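# Swap a lantern's sooty glass for a clean one

## Task

Remove the soot-blackened glass from the hurricane lantern and set it in the tray; then install the clean glass so its base sits within the round plate's rim, and lower the lantern's crown so it rests on the clean glass's upper end.

## Robot and tools

Robot: two arms, left_arm and right_arm, each ending in a five-finger hand (a left hand on left_arm, a right hand on right_arm). Scene frame: origin at table height midway between the arms, +z up, +x away from the robot over the table, left_arm on the +y side. Bases sit at about (-0.054, +0.415, 0) for left_arm and (+0.058, -0.507, 0) for right_arm, each almost unrotated. Poses, velocities and targets an arm reports are in that arm's own base frame. Fixed cameras and the table use the scene frame.

Hand point: a spot about 5 cm in front of the palm. Its +z runs along the straight fingers, +y points out of the palm, +x runs across the palm (away from the thumb on the right hand, toward it on the left). Straight fingertips reach 6-7 cm past it. A wrist bracket on the little-finger side can strike things, and with fingers level the wrist may hang lower than the hand and touch the table first.

Row layout (used by execute_actions and move): 28 numbers, all in [-1, 1], always for both arms. Order: left_arm dx, dy, dz, rx, ry, rz; left hand little, ring, middle, index, thumb_bend, thumb_turn, force_limit, speed; then the same 14 for right_arm. The six pose numbers are offsets, not poses: each counts from that arm's Hand target as it stood when the action or move began, along that arm's base axes. 1.0 equals 0.6 m for dx, dy, dz and 180 degrees for rx, ry, rz, which together form one rotation vector turning about the Hand target's position. Sending the same offset again moves further. Six zeros re-request the current Hand target. The six finger numbers are absolute targets: +1 open/straight, -1 curled; thumb_turn -1 puts the thumb opposite the fingers (needed to grip items roughly 3.5-6.5 cm thick), +1 beside the palm. force_limit maps -1..+1 to about 0..10 N at the fingertip (0..15 N for the thumb's two motors). speed rises from near zero at -1 to full at +0.48 and above; use about -0.94 or less for gentle closing. To leave a hand unchanged, repeat the eight hand numbers of its last executed row (or, if none yet, its hand_measured plus hand_force_limit and hand_speed).

Tools:
- execute_actions(actions, cameras): actions is a list of actions; each action is up to 15 rows of 28 numbers, one row per 1/30 s; a short action repeats its final row. Every row within an action counts from the start pose. Empty actions returns camera images.
- move(target, speed, blend, stop_force, zero, blocking, cameras): straight-line travel of each hand point to target (one 28-number row or up to 15 rows, all offsets counted from the same Hand targets). speed in m/s, 0.002-3.6, default 0.25 (turn rate up to twice that in rad/s). blend in metres rounds corners in a list. stop_force in N, 3-120, halts an arm's path when its wrist sensor feels that much push against the motion; not reliable while the hand rotates, and omit it when backing away from a contact. zero (default true) re-zeroes before the move. blocking=false returns early and cannot be combined with stop_force. Paths do not avoid obstacles; keep them away from an arm's own base.
- wait(seconds 0-10), stop() to brake a running move, zoom_image(camera, region [x0,y0,x1,y1], at most 504x504), show_instructions(), zero_wrist_force(arm), finished_scene(scene=1).
Cameras: cam_high, cam_low, cam_left_wrist, cam_right_wrist, each 896x504.

Results: per arm end_effector_position (m), end_effector_quat_wxyz, velocities, Hand target (last commanded pose after clipping; next offsets start here), joint positions and torques, Wrist force/torque in the tool's own axes plus the peak since last shown. hand_measured, hand_stopped_by (moving, target, force, stalled, fault) and hand_load_n list six values in motor order; a lost grip shows as load near 0. A move adds a line: done, off_target, moving, held or fault, and limits such as paced (pose clipped) or held. done does not prove nothing was bumped. A hand often rests short of its target; send the gap as a new offset.

Cautions: the commanded orientation is clipped to 32 degrees from the measured one per step. About 150 N on any part, or joint torque over its limit (wrist joints 25.7 N m), stops that arm for 10 s; arms are stiff, so aiming even slightly past a firm surface can trigger it. Approach contacts slowly with stop_force. Avoid arm-to-arm contact and gripping the other hand's fingers; a moderate clash can fail the scene. Do not drop parts, release them while moving, slam, or push hard; anything off the table fails the task. Holding loads or straining toward unreachable poses heats motors; a MOTOR HOT line appears at 70 °C and at 85 °C the arm brakes for 30-60 s. Loose items may get nudged occasionally. End with finished_scene only when the result stands without the robot.

Each tool is called after "Call:" in YAML: its name, and indented under it one key for each argument.

Reference images:

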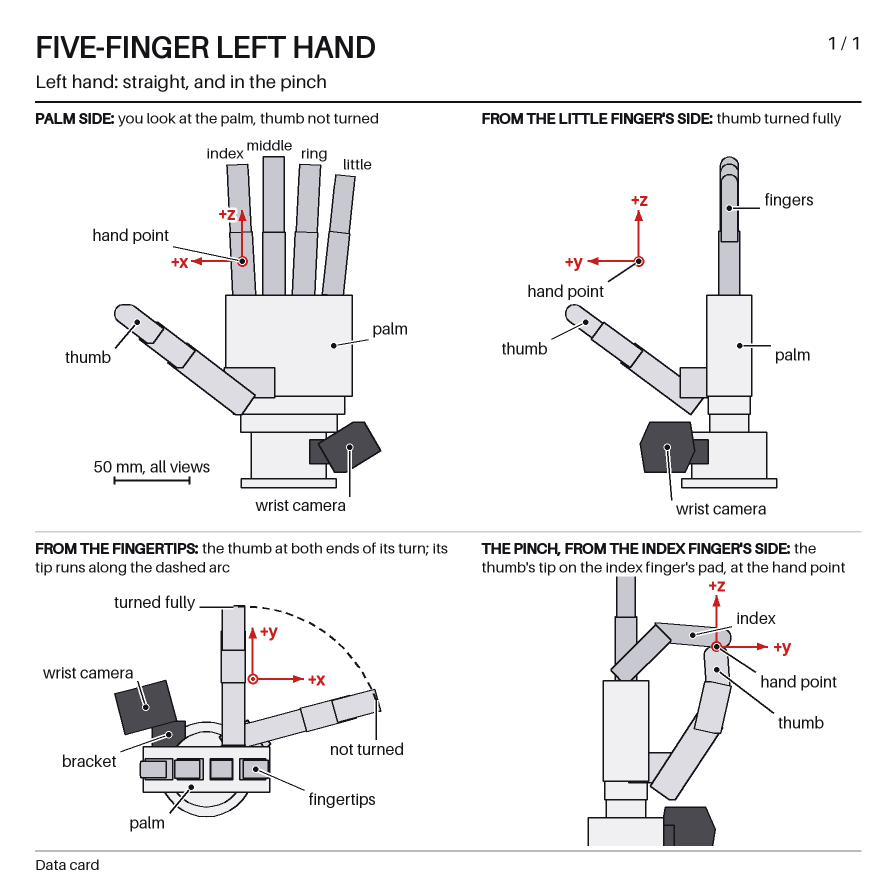

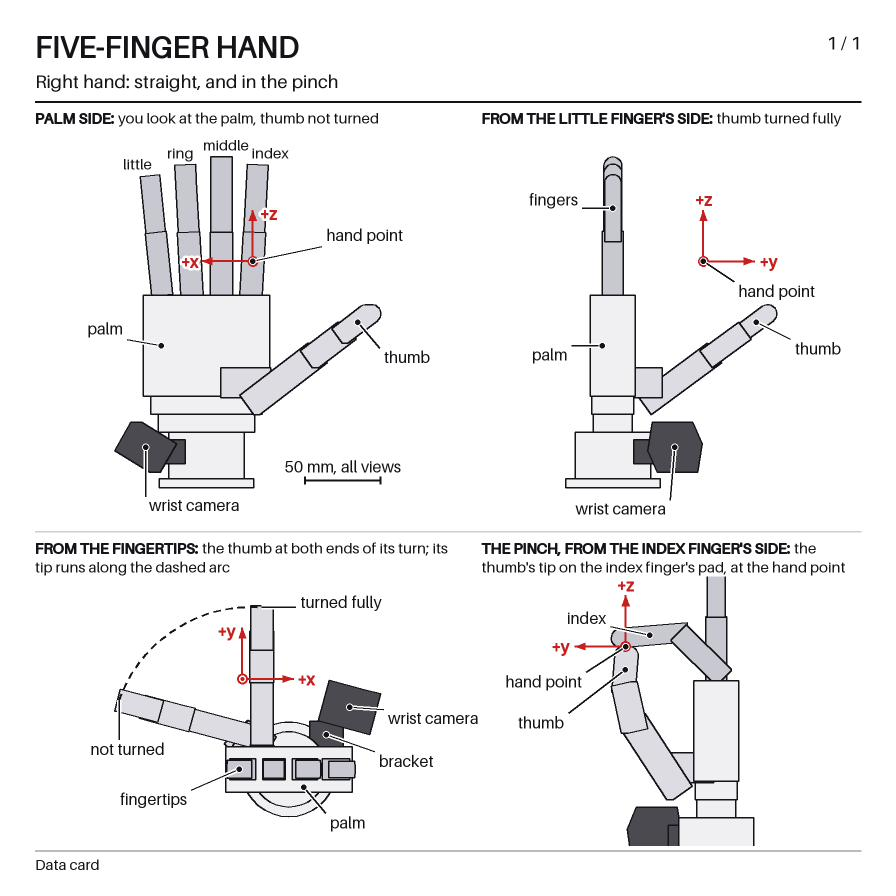

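## Session

Call:
execute_actions:
  actions: []

Scene clock: 0.00 s.
left_arm: end_effector_position=(+0.5474, +0.1865, +0.3425) hand_measured=(+1.000, +1.000, +1.000, +1.000, +1.000, +1.000) hand_load_n=(+0.0, +0.0, +0.0, +0.0, +0.0, +0.0) hand_stopped_by=(target, target, target, target, target, target) hand_force_limit=0.00 hand_speed=-0.80 end_effector_quat_wxyz=(-0.176, -0.545, -0.493, +0.655) | right_arm: end_effector_position=(+0.2679, -0.2396, +0.1718) hand_measured=(+1.000, +1.000, +1.000, +1.000, +1.000, +1.000) hand_load_n=(+0.0, +0.0, +0.0, +0.0, -0.5, +0.0) hand_stopped_by=(target, target, target, target, target, target) hand_force_limit=0.00 hand_speed=-0.80 end_effector_quat_wxyz=(+0.189, -0.029, +0.918, +0.348)
Joint positions: left_arm=[3.885 -2.651 -0.606 0.197 -1.317 1.077] | right_arm=[-1.492 -0.934 1.716 1.524 1.185 -3.277]
Joint velocities: within noise
Joint torques (N m): no reading
Motor temperatures (°C): left_arm=[39 37 39 39 45 41] | right_arm=[28 35 33 39 40 42]
Wrist force (N): no reading
Wrist torque (N m): no reading
Wrist force, peak (N): no reading
Hand target: left_arm +0.5474, +0.1865, +0.3425; -0.176, -0.545, -0.493, +0.655 | right_arm +0.2679, -0.2396, +0.1718; +0.189, -0.029, +0.918, +0.348

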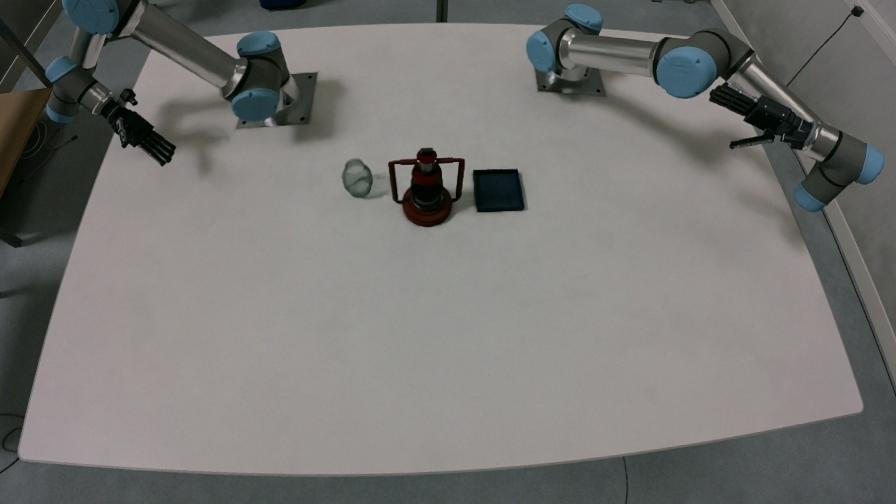

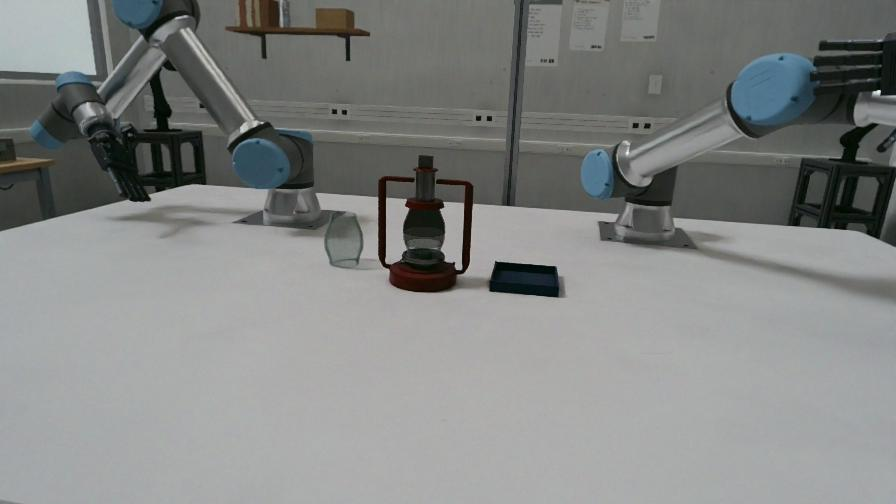

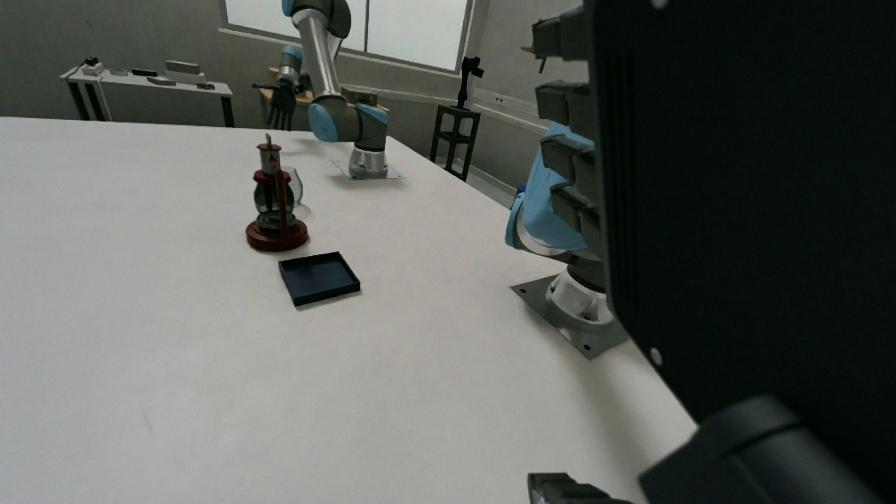

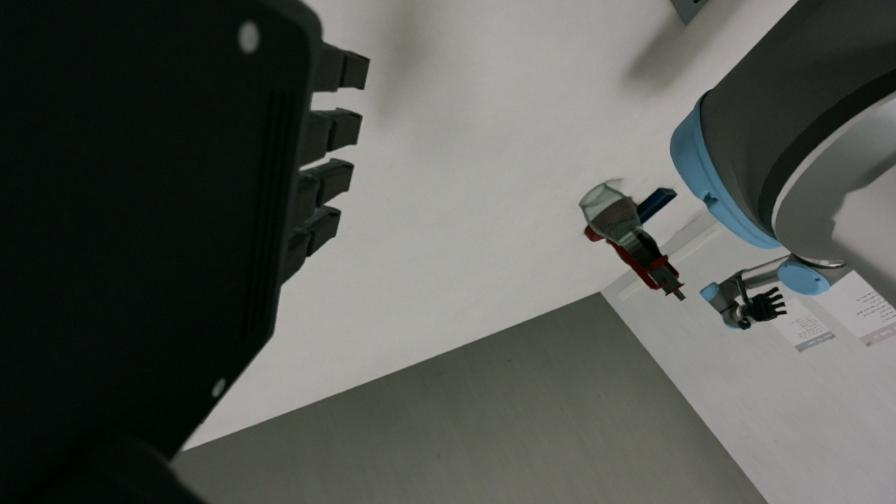

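Call:
zoom_image:
  camera: "cam_high"
  region: [310, 120, 560, 250]

Call:
zoom_image:
  camera: "cam_low"
  region: [300, 130, 600, 310]

Call:
zoom_image:
  camera: "cam_left_wrist"
  region: [200, 110, 400, 320]

Call:
zoom_image:
  camera: "cam_right_wrist"
  region: [540, 150, 740, 320]

Scaled by 2.016 from the camera's 896x504 image, which has a finer 1280x720 frame.

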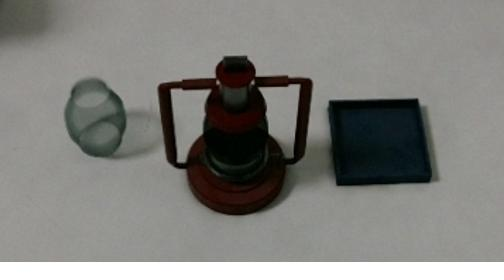

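Scaled by 1.680 from the camera's 896x504 image, which has a finer 1280x720 frame.

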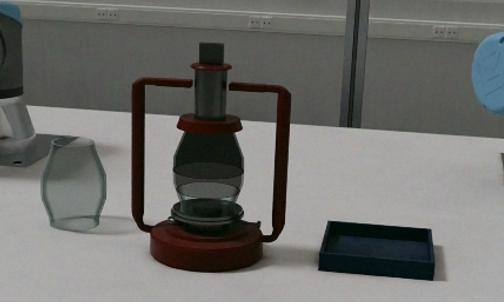

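Scaled by 2.400 from the camera's 896x504 image, which has a finer 1280x720 frame.

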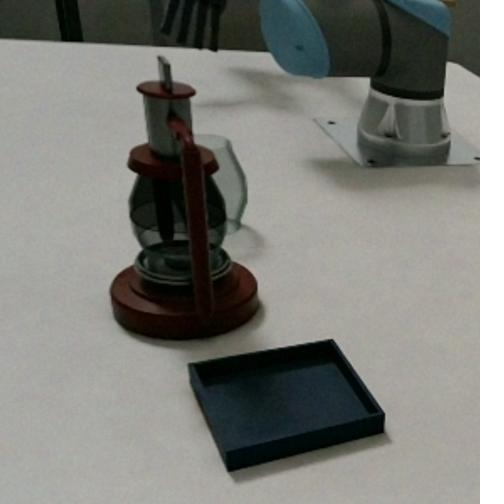

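Scaled by 2.520 from the camera's 896x504 image, which has a finer 1280x720 frame.

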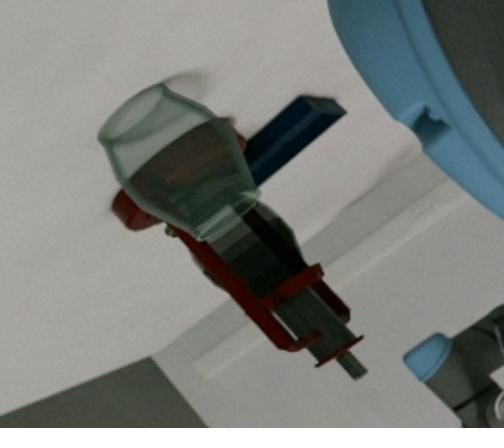

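Call:
move:
  target: [0.198,-0.808,-0.095,0,0,0,1,1,1,1,1,1,0,-0.8,0.22,0.3167,0.2967,-0.2724,-0.0806,0.4508,1,1,1,1,1,1,0,-0.8]
  cameras: ["all"]

Scene clock: 14.67 s.
left_arm: end_effector_position=(+0.6661, -0.2982, +0.2855) hand_measured=(+1.000, +1.000, +1.000, +1.000, +1.000, +1.000) hand_load_n=(+0.0, +0.0, +0.0, -0.5, +0.0, +0.0) hand_stopped_by=(target, target, target, target, target, target) hand_force_limit=0.00 hand_speed=-0.80 end_effector_quat_wxyz=(-0.176, -0.545, -0.493, +0.655) | right_arm: end_effector_position=(+0.3999, -0.0496, +0.3498) hand_measured=(+1.000, +1.000, +1.000, +1.000, +1.000, +1.000) hand_load_n=(+0.0, +0.0, +0.0, +0.0, +0.0, +0.0) hand_stopped_by=(target, target, target, target, target, target) hand_force_limit=0.00 hand_speed=-0.80 end_effector_quat_wxyz=(+0.000, +0.707, -0.707, +0.000)
Joint positions: left_arm=[3.224 -2.71 -0.634 0.333 -0.659 0.994] | right_arm=[-0.462 -1.191 1.082 1.68 1.571 -3.603]
Joint torques (N m): left_arm=[-4.35 62.06 17.78 0.31 1.24 1.26] | right_arm=[4.94 -43.62 -23.49 1.19 0.06 2.69]
Wrist force (N): left_arm=[-0.2 -0.3 0.1] | right_arm=[0.9 -0.4 0.3]
Wrist torque (N m): left_arm=[-0.10 0.10 0.03] | right_arm=[0.01 -0.14 0.03]
Wrist force, peak (N): left_arm=[0.1 -1.3 -0.8] | right_arm=[1.3 -0.2 0.3]
Hand target: left_arm +0.6662, -0.2983, +0.2855; -0.176, -0.545, -0.493, +0.655 | right_arm +0.3999, -0.0495, +0.3499; +0.000, +0.707, -0.707, +0.000
Off the commanded pose: left_arm 0.000 m, 0 deg | right_arm 0.000 m, 0 deg.
move: done
camera_calibration:
cam_left_wrist: T_world_to_cam=[[-0.834487, 0.516303, 0.192515, 0.654379], [0.12865, 0.522273, -0.843019, 0.320098], [-0.535798, -0.678721, -0.502252, 0.411352], [0, 0, 0, 1]] pos_world=[0.725292, -0.225843, 0.350473]
cam_right_wrist: T_world_to_cam=[[-0.942917, -0.332983, -0.00551717, 0.35981], [-0.311197, 0.875083, 0.370657, 0.0645745], [-0.118595, 0.351216, -0.928753, 0.50453], [0, 0, 0, 1]] pos_world=[0.419201, -0.113896, 0.446634]

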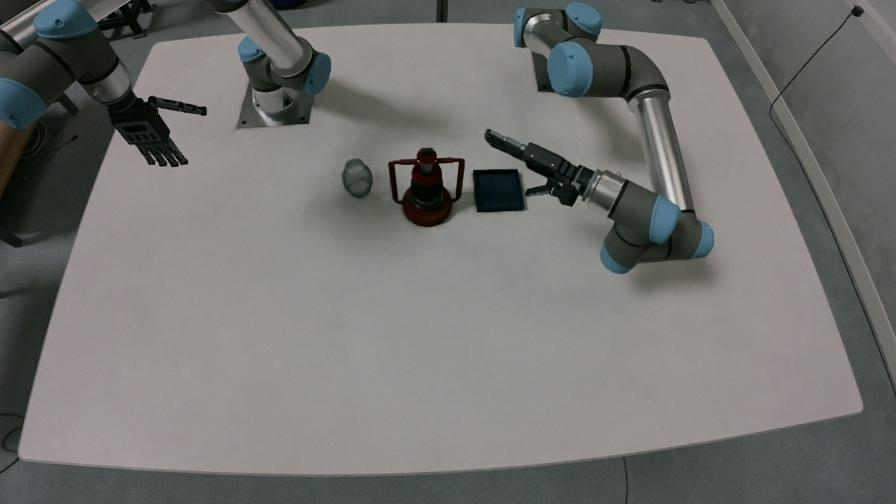

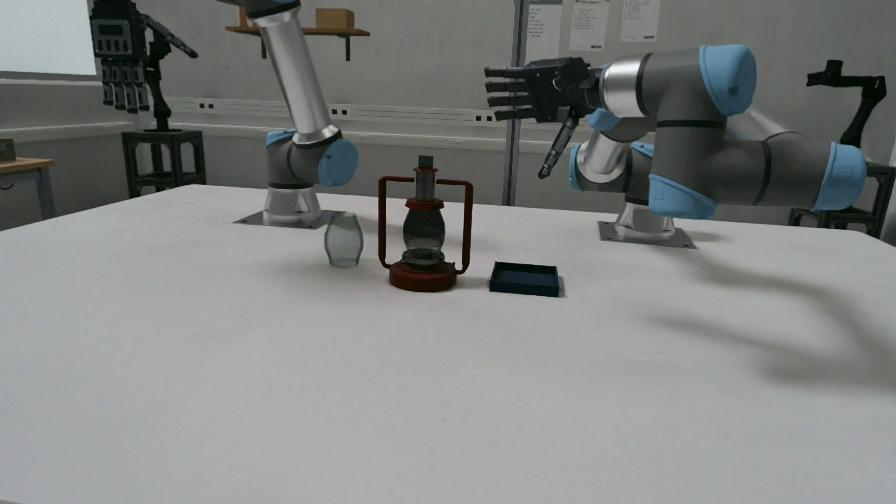

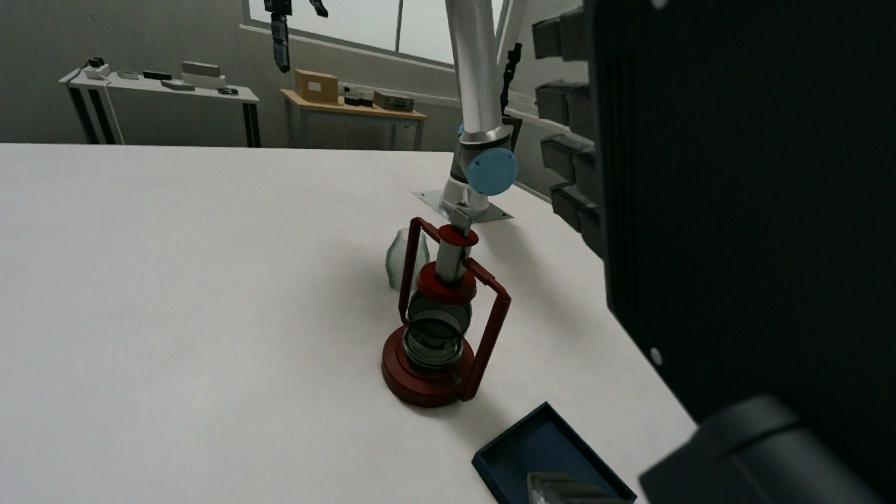

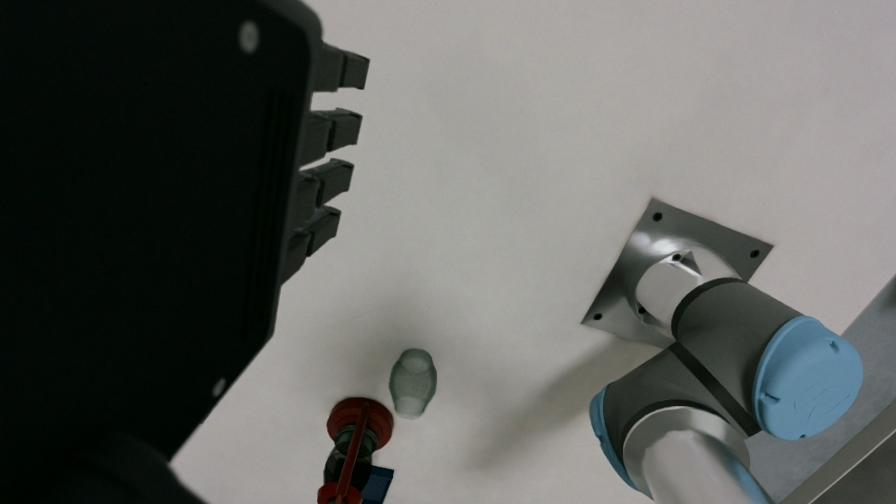

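Call:
zoom_image:
  camera: "cam_left_wrist"
  region: [360, 190, 540, 420]

Call:
zoom_image:
  camera: "cam_left_wrist"
  region: [400, 190, 520, 310]

Call:
zoom_image:
  camera: "cam_right_wrist"
  region: [290, 330, 470, 504]

Scaled by 2.191 from the camera's 896x504 image, which has a finer 1280x720 frame.

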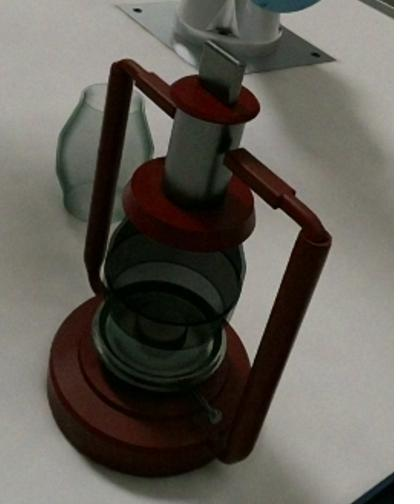

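Scaled by 4.200 from the camera's 896x504 image, which has a finer 1280x720 frame.

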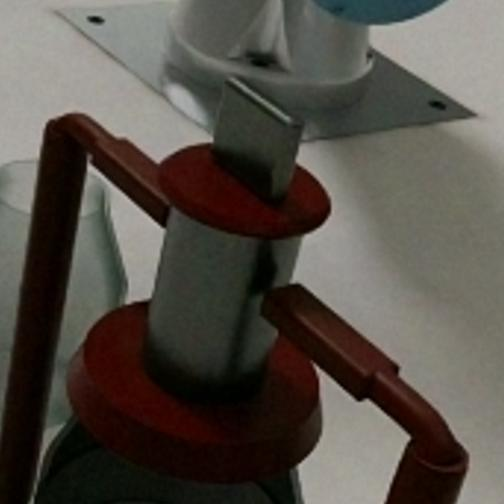

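Scaled by 2.800 from the camera's 896x504 image, which has a finer 1280x720 frame.

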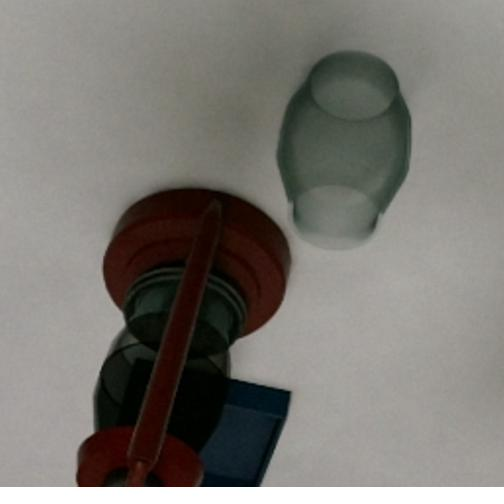

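Call:
move:
  target: [-0.033,0.03,0.024,0.1702,0.3060,0.0139,1,1,1,1,1,-0.8,0,0.3,-0.3333,0.55,0,0,0,0.5,1,1,1,1,1,-1,0,0.3]
  cameras: ["all"]

Scene clock: 22.77 s.
left_arm: end_effector_position=(+0.6464, -0.2804, +0.2999) hand_measured=(+1.000, +1.000, +1.000, +1.000, +1.000, -0.800) hand_load_n=(+0.0, +0.0, +0.0, +0.0, +0.0, +0.0) hand_stopped_by=(target, target, target, target, target, target) hand_force_limit=0.00 hand_speed=0.30 end_effector_quat_wxyz=(-0.200, +0.200, +0.678, -0.678) | right_arm: end_effector_position=(+0.1999, +0.2804, +0.3499) hand_measured=(+1.000, +1.000, +1.000, +1.000, +1.000, -1.000) hand_load_n=(+0.0, +0.0, +0.0, +0.0, +0.0, +0.0) hand_stopped_by=(target, target, target, target, target, target) hand_force_limit=0.00 hand_speed=0.30 end_effector_quat_wxyz=(+0.000, +1.000, +0.000, +0.000)
Joint positions: left_arm=[3.199 -2.872 -0.309 0.039 -0.63 -0.001] | right_arm=[0.645 -1.34 1.279 1.632 1.571 -4.066]
Joint torques (N m): left_arm=[-4.56 70.45 15.13 0.67 -1.2 -1.26] | right_arm=[7.78 -33.91 -15.44 1.07 1.4 2.69]
Wrist force (N): left_arm=[-1.1 -0.8 -0.8] | right_arm=[1.3 0.1 0.3]
Wrist torque (N m): left_arm=[0.01 0.26 0.13] | right_arm=[0.12 -0.23 0.07]
Wrist force, peak (N): left_arm=[-1.2 -1.0 -0.7] | right_arm=[2.2 -0.8 0.1]
Hand target: left_arm +0.6464, -0.2803, +0.2999; -0.200, +0.200, +0.678, -0.678 | right_arm +0.1999, +0.2805, +0.3499; +0.000, +1.000, +0.000, +0.000
Off the commanded pose: left_arm 0.000 m, 0 deg | right_arm 0.000 m, 0 deg.
move: done
camera_calibration:
cam_left_wrist: T_world_to_cam=[[-0.2323, 0.146368, 0.961568, -0.0977676], [-0.48759, 0.837894, -0.245337, 0.633015], [-0.841601, -0.525842, -0.123275, 0.546933], [0, 0, 0, 1]] pos_world=[0.74624, -0.228488, 0.316735]
cam_right_wrist: T_world_to_cam=[[0.332973, -0.94292, -0.00554331, 0.1971], [-0.875155, -0.311221, 0.370466, 0.158986], [-0.351045, -0.118504, -0.928829, 0.543201], [0, 0, 0, 1]] pos_world=[0.264196, 0.299701, 0.446734]

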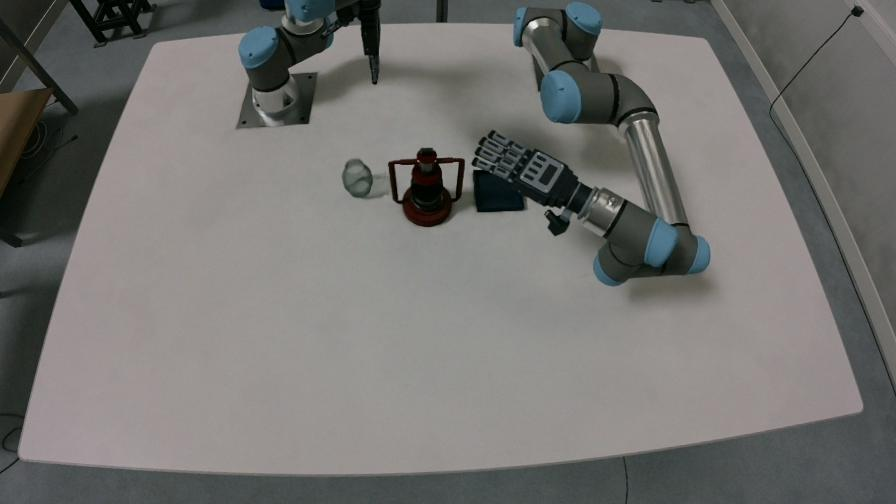

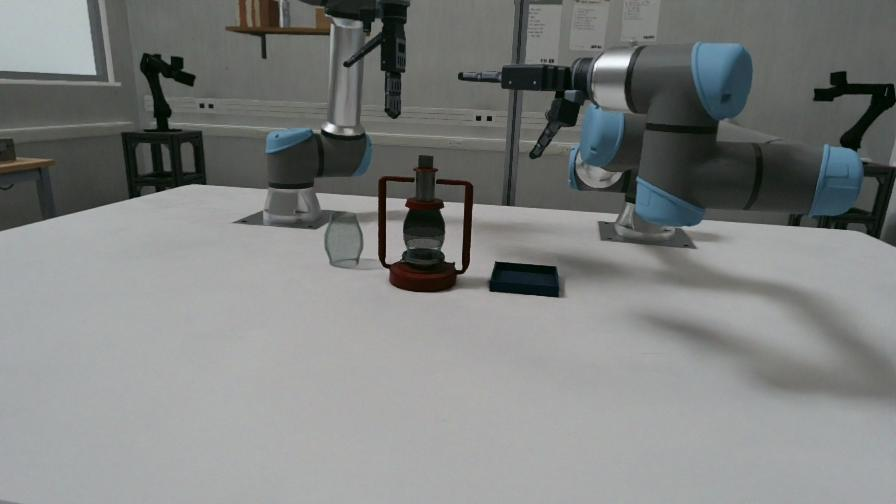

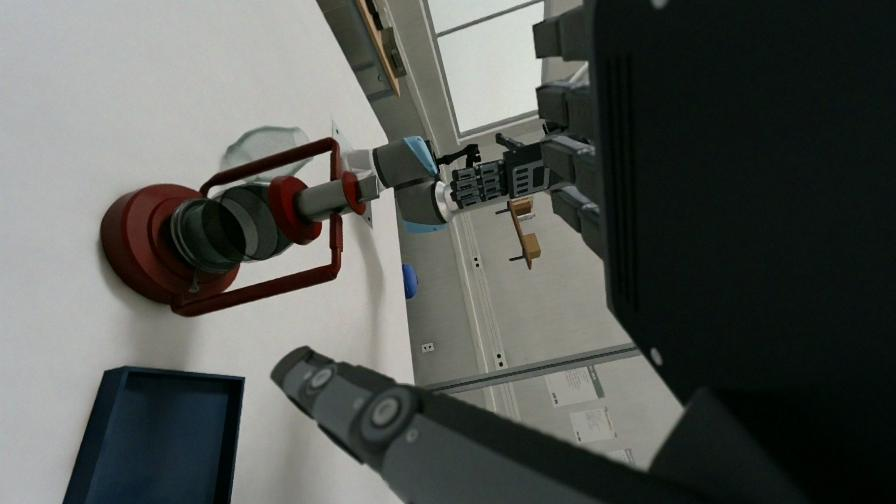

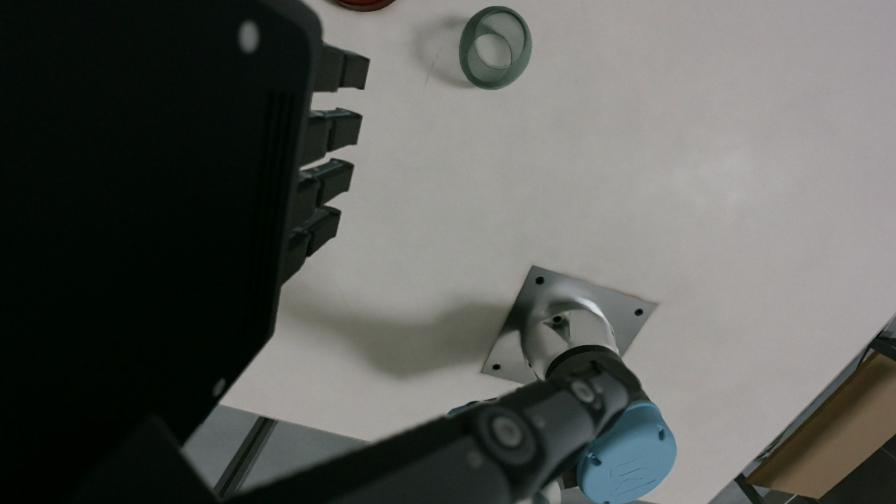

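Call:
zoom_image:
  camera: "cam_left_wrist"
  region: [90, 110, 390, 330]

Call:
zoom_image:
  camera: "cam_left_wrist"
  region: [280, 130, 400, 250]

Scaled by 1.680 from the camera's 896x504 image, which has a finer 1280x720 frame.

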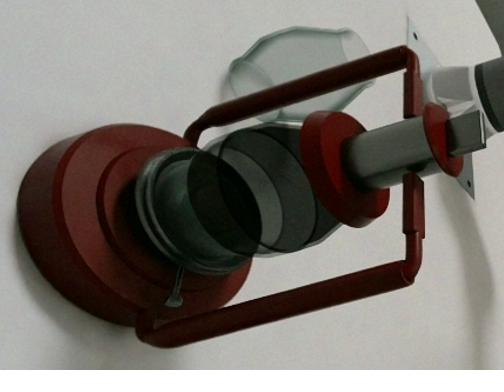

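Scaled by 4.200 from the camera's 896x504 image, which has a finer 1280x720 frame.

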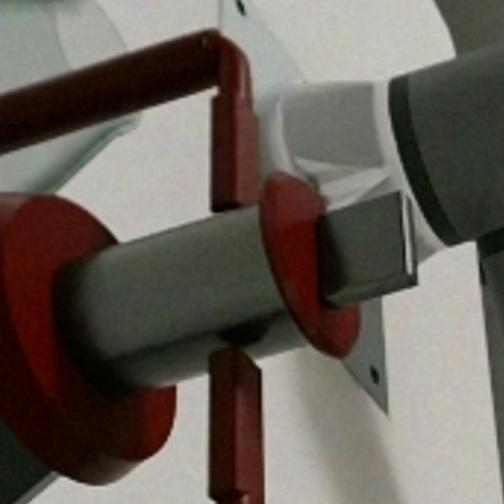

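Call:
move:
  target: [-0.1623,-0.0993,-0.0167,0,0,0.1906,1,1,1,0.3,0.1,-0.75,0,0.3,0.0333,0.2867,-0.25,0,-0.5,0,1,1,1,1,1,-1,0,0.3]
  cameras: ["all"]

Scene clock: 28.37 s.
left_arm: end_effector_position=(+0.5490, -0.3399, +0.2899) hand_measured=(+1.000, +1.000, +1.000, +0.300, +0.100, -0.750) hand_load_n=(+0.0, +0.0, +0.0, +0.0, +0.5, +0.0) hand_stopped_by=(target, target, target, target, target, target) hand_force_limit=0.00 hand_speed=0.30 end_effector_quat_wxyz=(+0.009, -0.009, +0.707, -0.707) | right_arm: end_effector_position=(+0.2199, +0.4524, +0.1999) hand_measured=(+1.000, +1.000, +1.000, +1.000, +1.000, -1.000) hand_load_n=(+0.0, +0.0, +0.0, +0.0, +0.0, +0.0) hand_stopped_by=(target, target, target, target, target, target) hand_force_limit=0.00 hand_speed=0.30 end_effector_quat_wxyz=(+0.000, +0.707, +0.000, +0.707) end_effector_velocity=(+0.000, +0.000, +0.000) end_effector_angular_velocity=(+0.004, +0.000, -0.001)
Joint positions: left_arm=[3.219 -2.232 -1.594 0.686 -0.052 -0.003] | right_arm=[1.367 -1.155 1.754 -0.601 2.938 -4.714]
Joint velocities: left_arm=[within noise] | right_arm=[-0.001 0.001 -0.002 0.001 0.001 0.005]
Joint torques (N m): left_arm=[6.26 43.95 13.72 -1.99 1.25 1.35] | right_arm=[7.8 -34.95 -24.24 1.13 1.15 2.53]
Wrist force (N): left_arm=[-1.0 -0.9 -0.6] | right_arm=[2.1 0.2 1.6]
Wrist torque (N m): left_arm=[-0.02 0.28 0.23] | right_arm=[0.05 -0.18 0.16]
Wrist force, peak (N): left_arm=[-1.7 -1.6 -0.6] | right_arm=[2.2 0.0 2.1]
Hand target: left_arm +0.5490, -0.3399, +0.2899; +0.009, -0.009, +0.707, -0.707 | right_arm +0.2199, +0.4525, +0.1999; +0.000, +0.707, +0.000, +0.707
Off the commanded pose: left_arm 0.000 m, 0 deg | right_arm 0.000 m, 0 deg.
move: done
camera_calibration:
cam_left_wrist: T_world_to_cam=[[-0.274318, -0.0100484, 0.961587, -0.132157], [-0.875035, 0.417323, -0.245266, 0.702741], [-0.398828, -0.908703, -0.123272, 0.0591908], [0, 0, 0, 1]] pos_world=[0.602277, -0.240811, 0.306735]
cam_right_wrist: T_world_to_cam=[[0.00561786, -0.942828, 0.333233, 0.356004], [-0.370348, -0.311503, -0.875105, 0.423712], [0.928876, -0.118496, -0.350924, 0.0342952], [0, 0, 0, 1]] pos_world=[0.123065, 0.471702, 0.264196]

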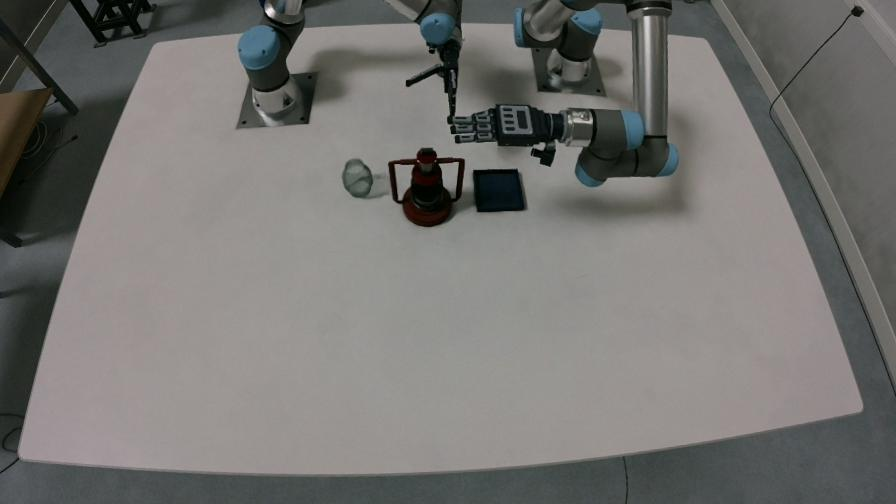

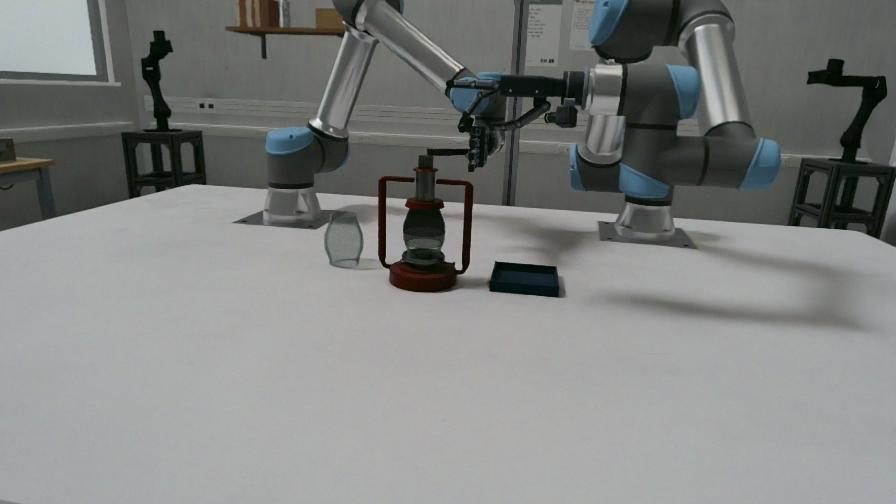

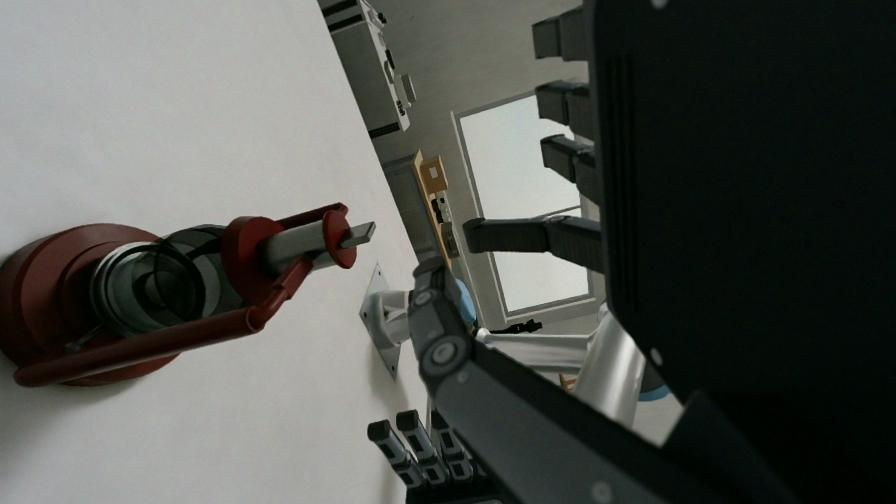

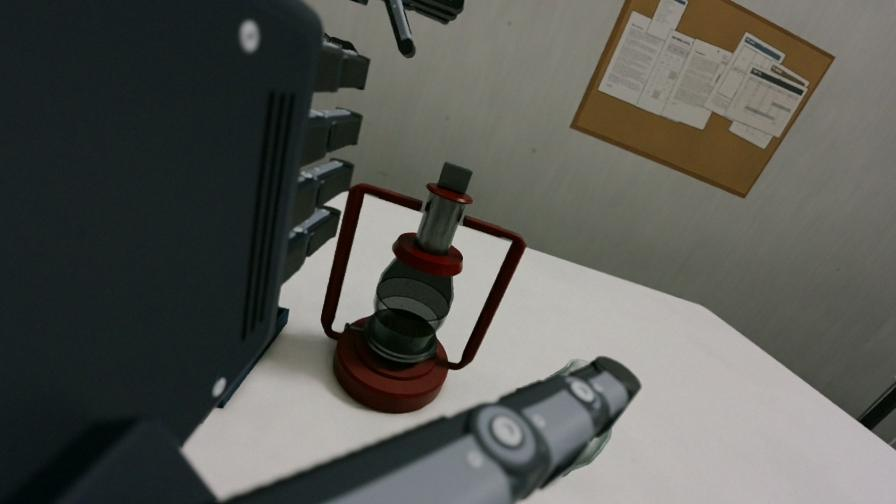

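Call:
zoom_image:
  camera: "cam_left_wrist"
  region: [210, 180, 490, 340]

Call:
zoom_image:
  camera: "cam_right_wrist"
  region: [310, 150, 540, 420]

Call:
zoom_image:
  camera: "cam_low"
  region: [370, 70, 590, 200]

Scaled by 1.800 from the camera's 896x504 image, which has a finer 1280x720 frame.

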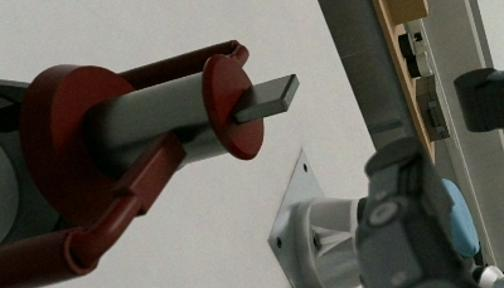

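Scaled by 1.867 from the camera's 896x504 image, which has a finer 1280x720 frame.

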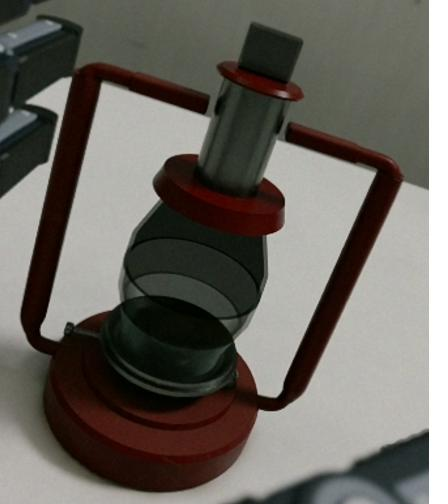

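Scaled by 2.291 from the camera's 896x504 image, which has a finer 1280x720 frame.

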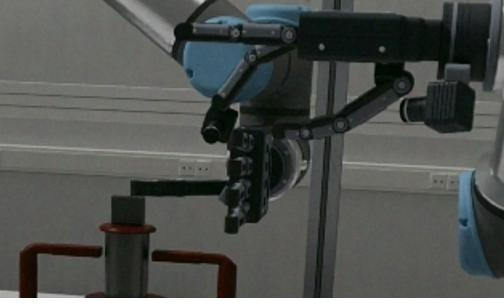

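Call:
move:
  target: [-0.0133,-0.1718,-0.0467,0,0,0,1,1,1,0.3,0.1,-0.75,0,0.3,0.05,-0.0025,-0.1667,0,0,0,1,1,1,1,1,-1,0,0.3]
  cameras: ["all"]
  speed: 0.15

Call:
zoom_image:
  camera: "cam_left_wrist"
  region: [250, 140, 550, 340]

Call:
zoom_image:
  camera: "cam_low"
  region: [340, 120, 560, 300]

Call:
zoom_image:
  camera: "cam_high"
  region: [340, 80, 560, 230]

Scene clock: 30.97 s.
left_arm: end_effector_position=(+0.5410, -0.4429, +0.2619) hand_measured=(+1.000, +1.000, +1.000, +0.300, +0.100, -0.750) hand_load_n=(+0.0, +0.0, +0.0, +0.0, +0.0, +0.0) hand_stopped_by=(target, target, target, target, target, target) hand_force_limit=0.00 hand_speed=0.30 end_effector_quat_wxyz=(+0.009, -0.009, +0.707, -0.707) | right_arm: end_effector_position=(+0.2499, +0.4509, +0.0999) hand_measured=(+1.000, +1.000, +1.000, +1.000, +1.000, -1.000) hand_load_n=(+0.0, +0.0, +0.0, +0.0, +0.0, +0.5) hand_stopped_by=(target, target, target, target, target, target) hand_force_limit=0.00 hand_speed=0.30 end_effector_quat_wxyz=(+0.000, +0.707, +0.000, +0.707)
Joint positions: left_arm=[3.039 -2.304 -1.548 0.71 0.128 0] | right_arm=[1.308 -1.001 1.834 -0.834 2.878 -4.714]
Joint torques (N m): left_arm=[-4.8 51.22 6.81 1.58 1.11 -0.93] | right_arm=[7.77 -32.1 -23.06 0.41 1.17 2.09]
Wrist force (N): left_arm=[-1.1 -0.9 -0.7] | right_arm=[2.2 0.2 1.6]
Wrist torque (N m): left_arm=[-0.02 0.26 0.30] | right_arm=[0.06 -0.18 0.31]
Wrist force, peak (N): left_arm=[-1.2 -1.4 -2.1] | right_arm=[3.5 0.0 1.3]
Hand target: left_arm +0.5410, -0.4430, +0.2619; +0.009, -0.009, +0.707, -0.707 | right_arm +0.2499, +0.4510, +0.0998; +0.000, +0.707, +0.000, +0.707
Off the commanded pose: left_arm 0.000 m, 0 deg | right_arm 0.000 m, 0 deg.
move: done
camera_calibration:
cam_left_wrist: T_world_to_cam=[[-0.274318, -0.0100484, 0.961587, -0.108461], [-0.875035, 0.417323, -0.245266, 0.731816], [-0.398828, -0.908703, -0.123272, -0.040957], [0, 0, 0, 1]] pos_world=[0.594277, -0.343711, 0.278735]
cam_right_wrist: T_world_to_cam=[[0.00549163, -0.942766, 0.333411, 0.387706], [-0.370439, -0.311613, -0.875027, 0.346897], [0.928841, -0.118703, -0.350948, -0.0287352], [0, 0, 0, 1]] pos_world=[0.153065, 0.470202, 0.164195]

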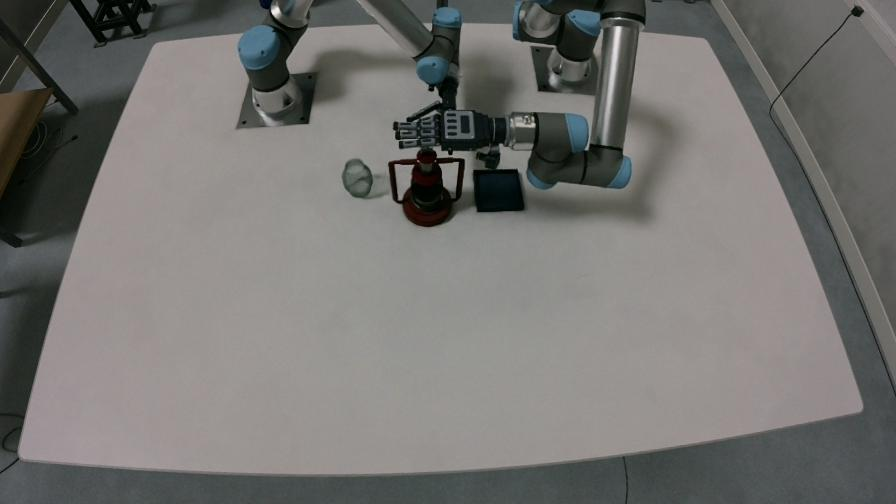

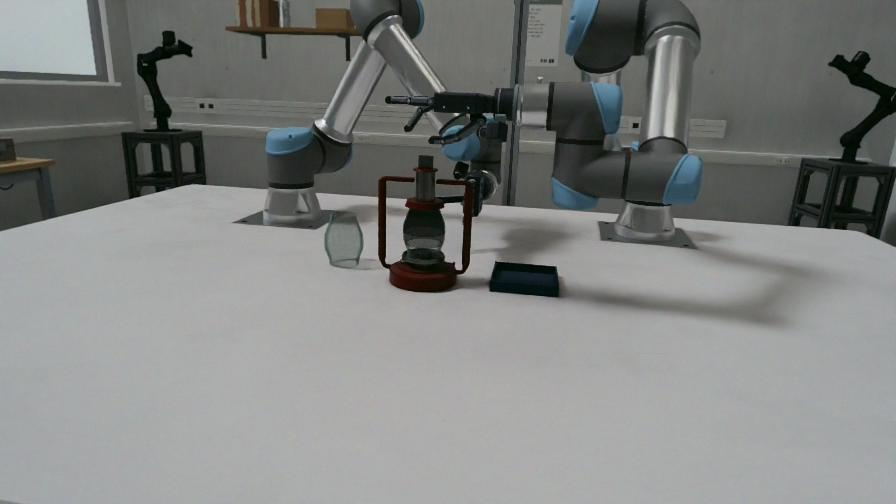

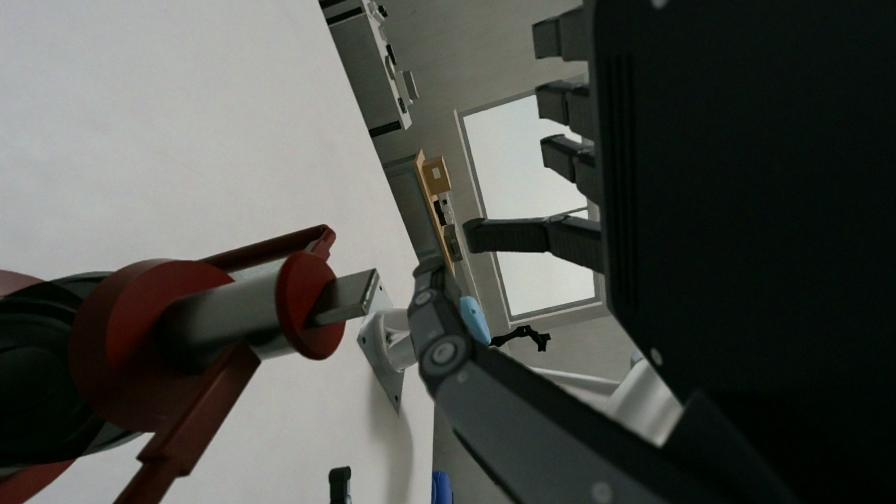

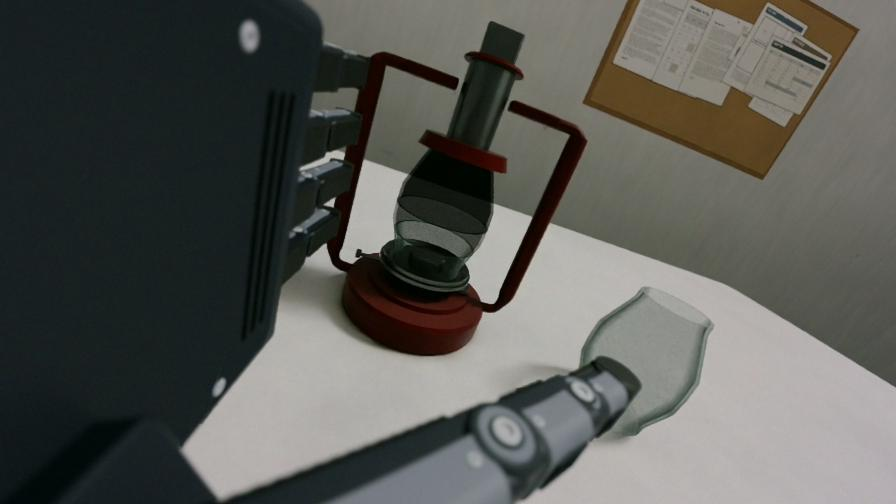

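Scaled by 1.680 from the camera's 896x504 image, which has a finer 1280x720 frame.

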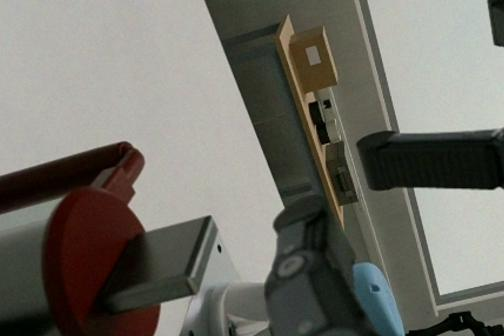

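Scaled by 2.291 from the camera's 896x504 image, which has a finer 1280x720 frame.

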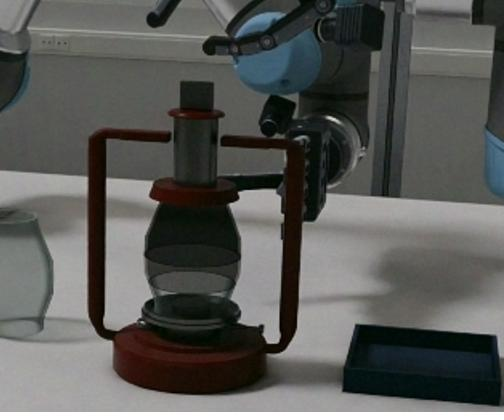

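Scaled by 2.291 from the camera's 896x504 image, which has a finer 1280x720 frame.

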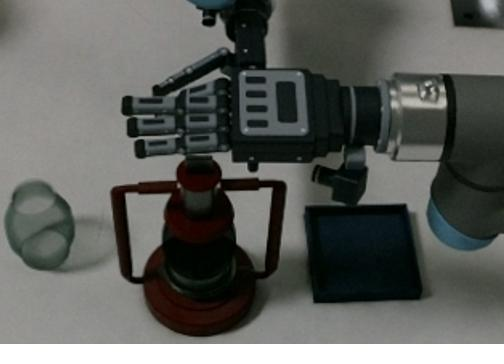

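Call:
zoom_image:
  camera: "cam_left_wrist"
  region: [270, 220, 450, 370]

Scaled by 2.800 from the camera's 896x504 image, which has a finer 1280x720 frame.

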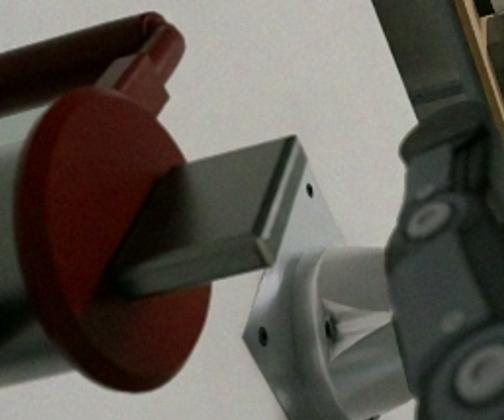

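Call:
zoom_image:
  camera: "cam_low"
  region: [380, 90, 500, 190]

Scaled by 4.200 from the camera's 896x504 image, which has a finer 1280x720 frame.

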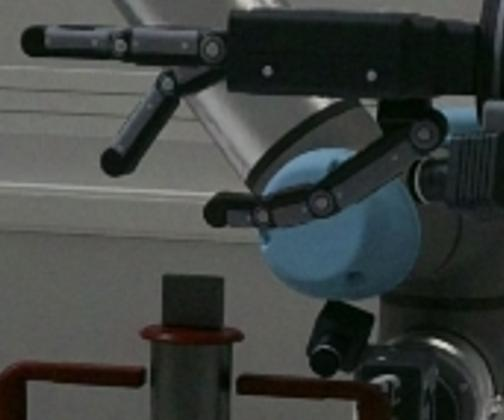

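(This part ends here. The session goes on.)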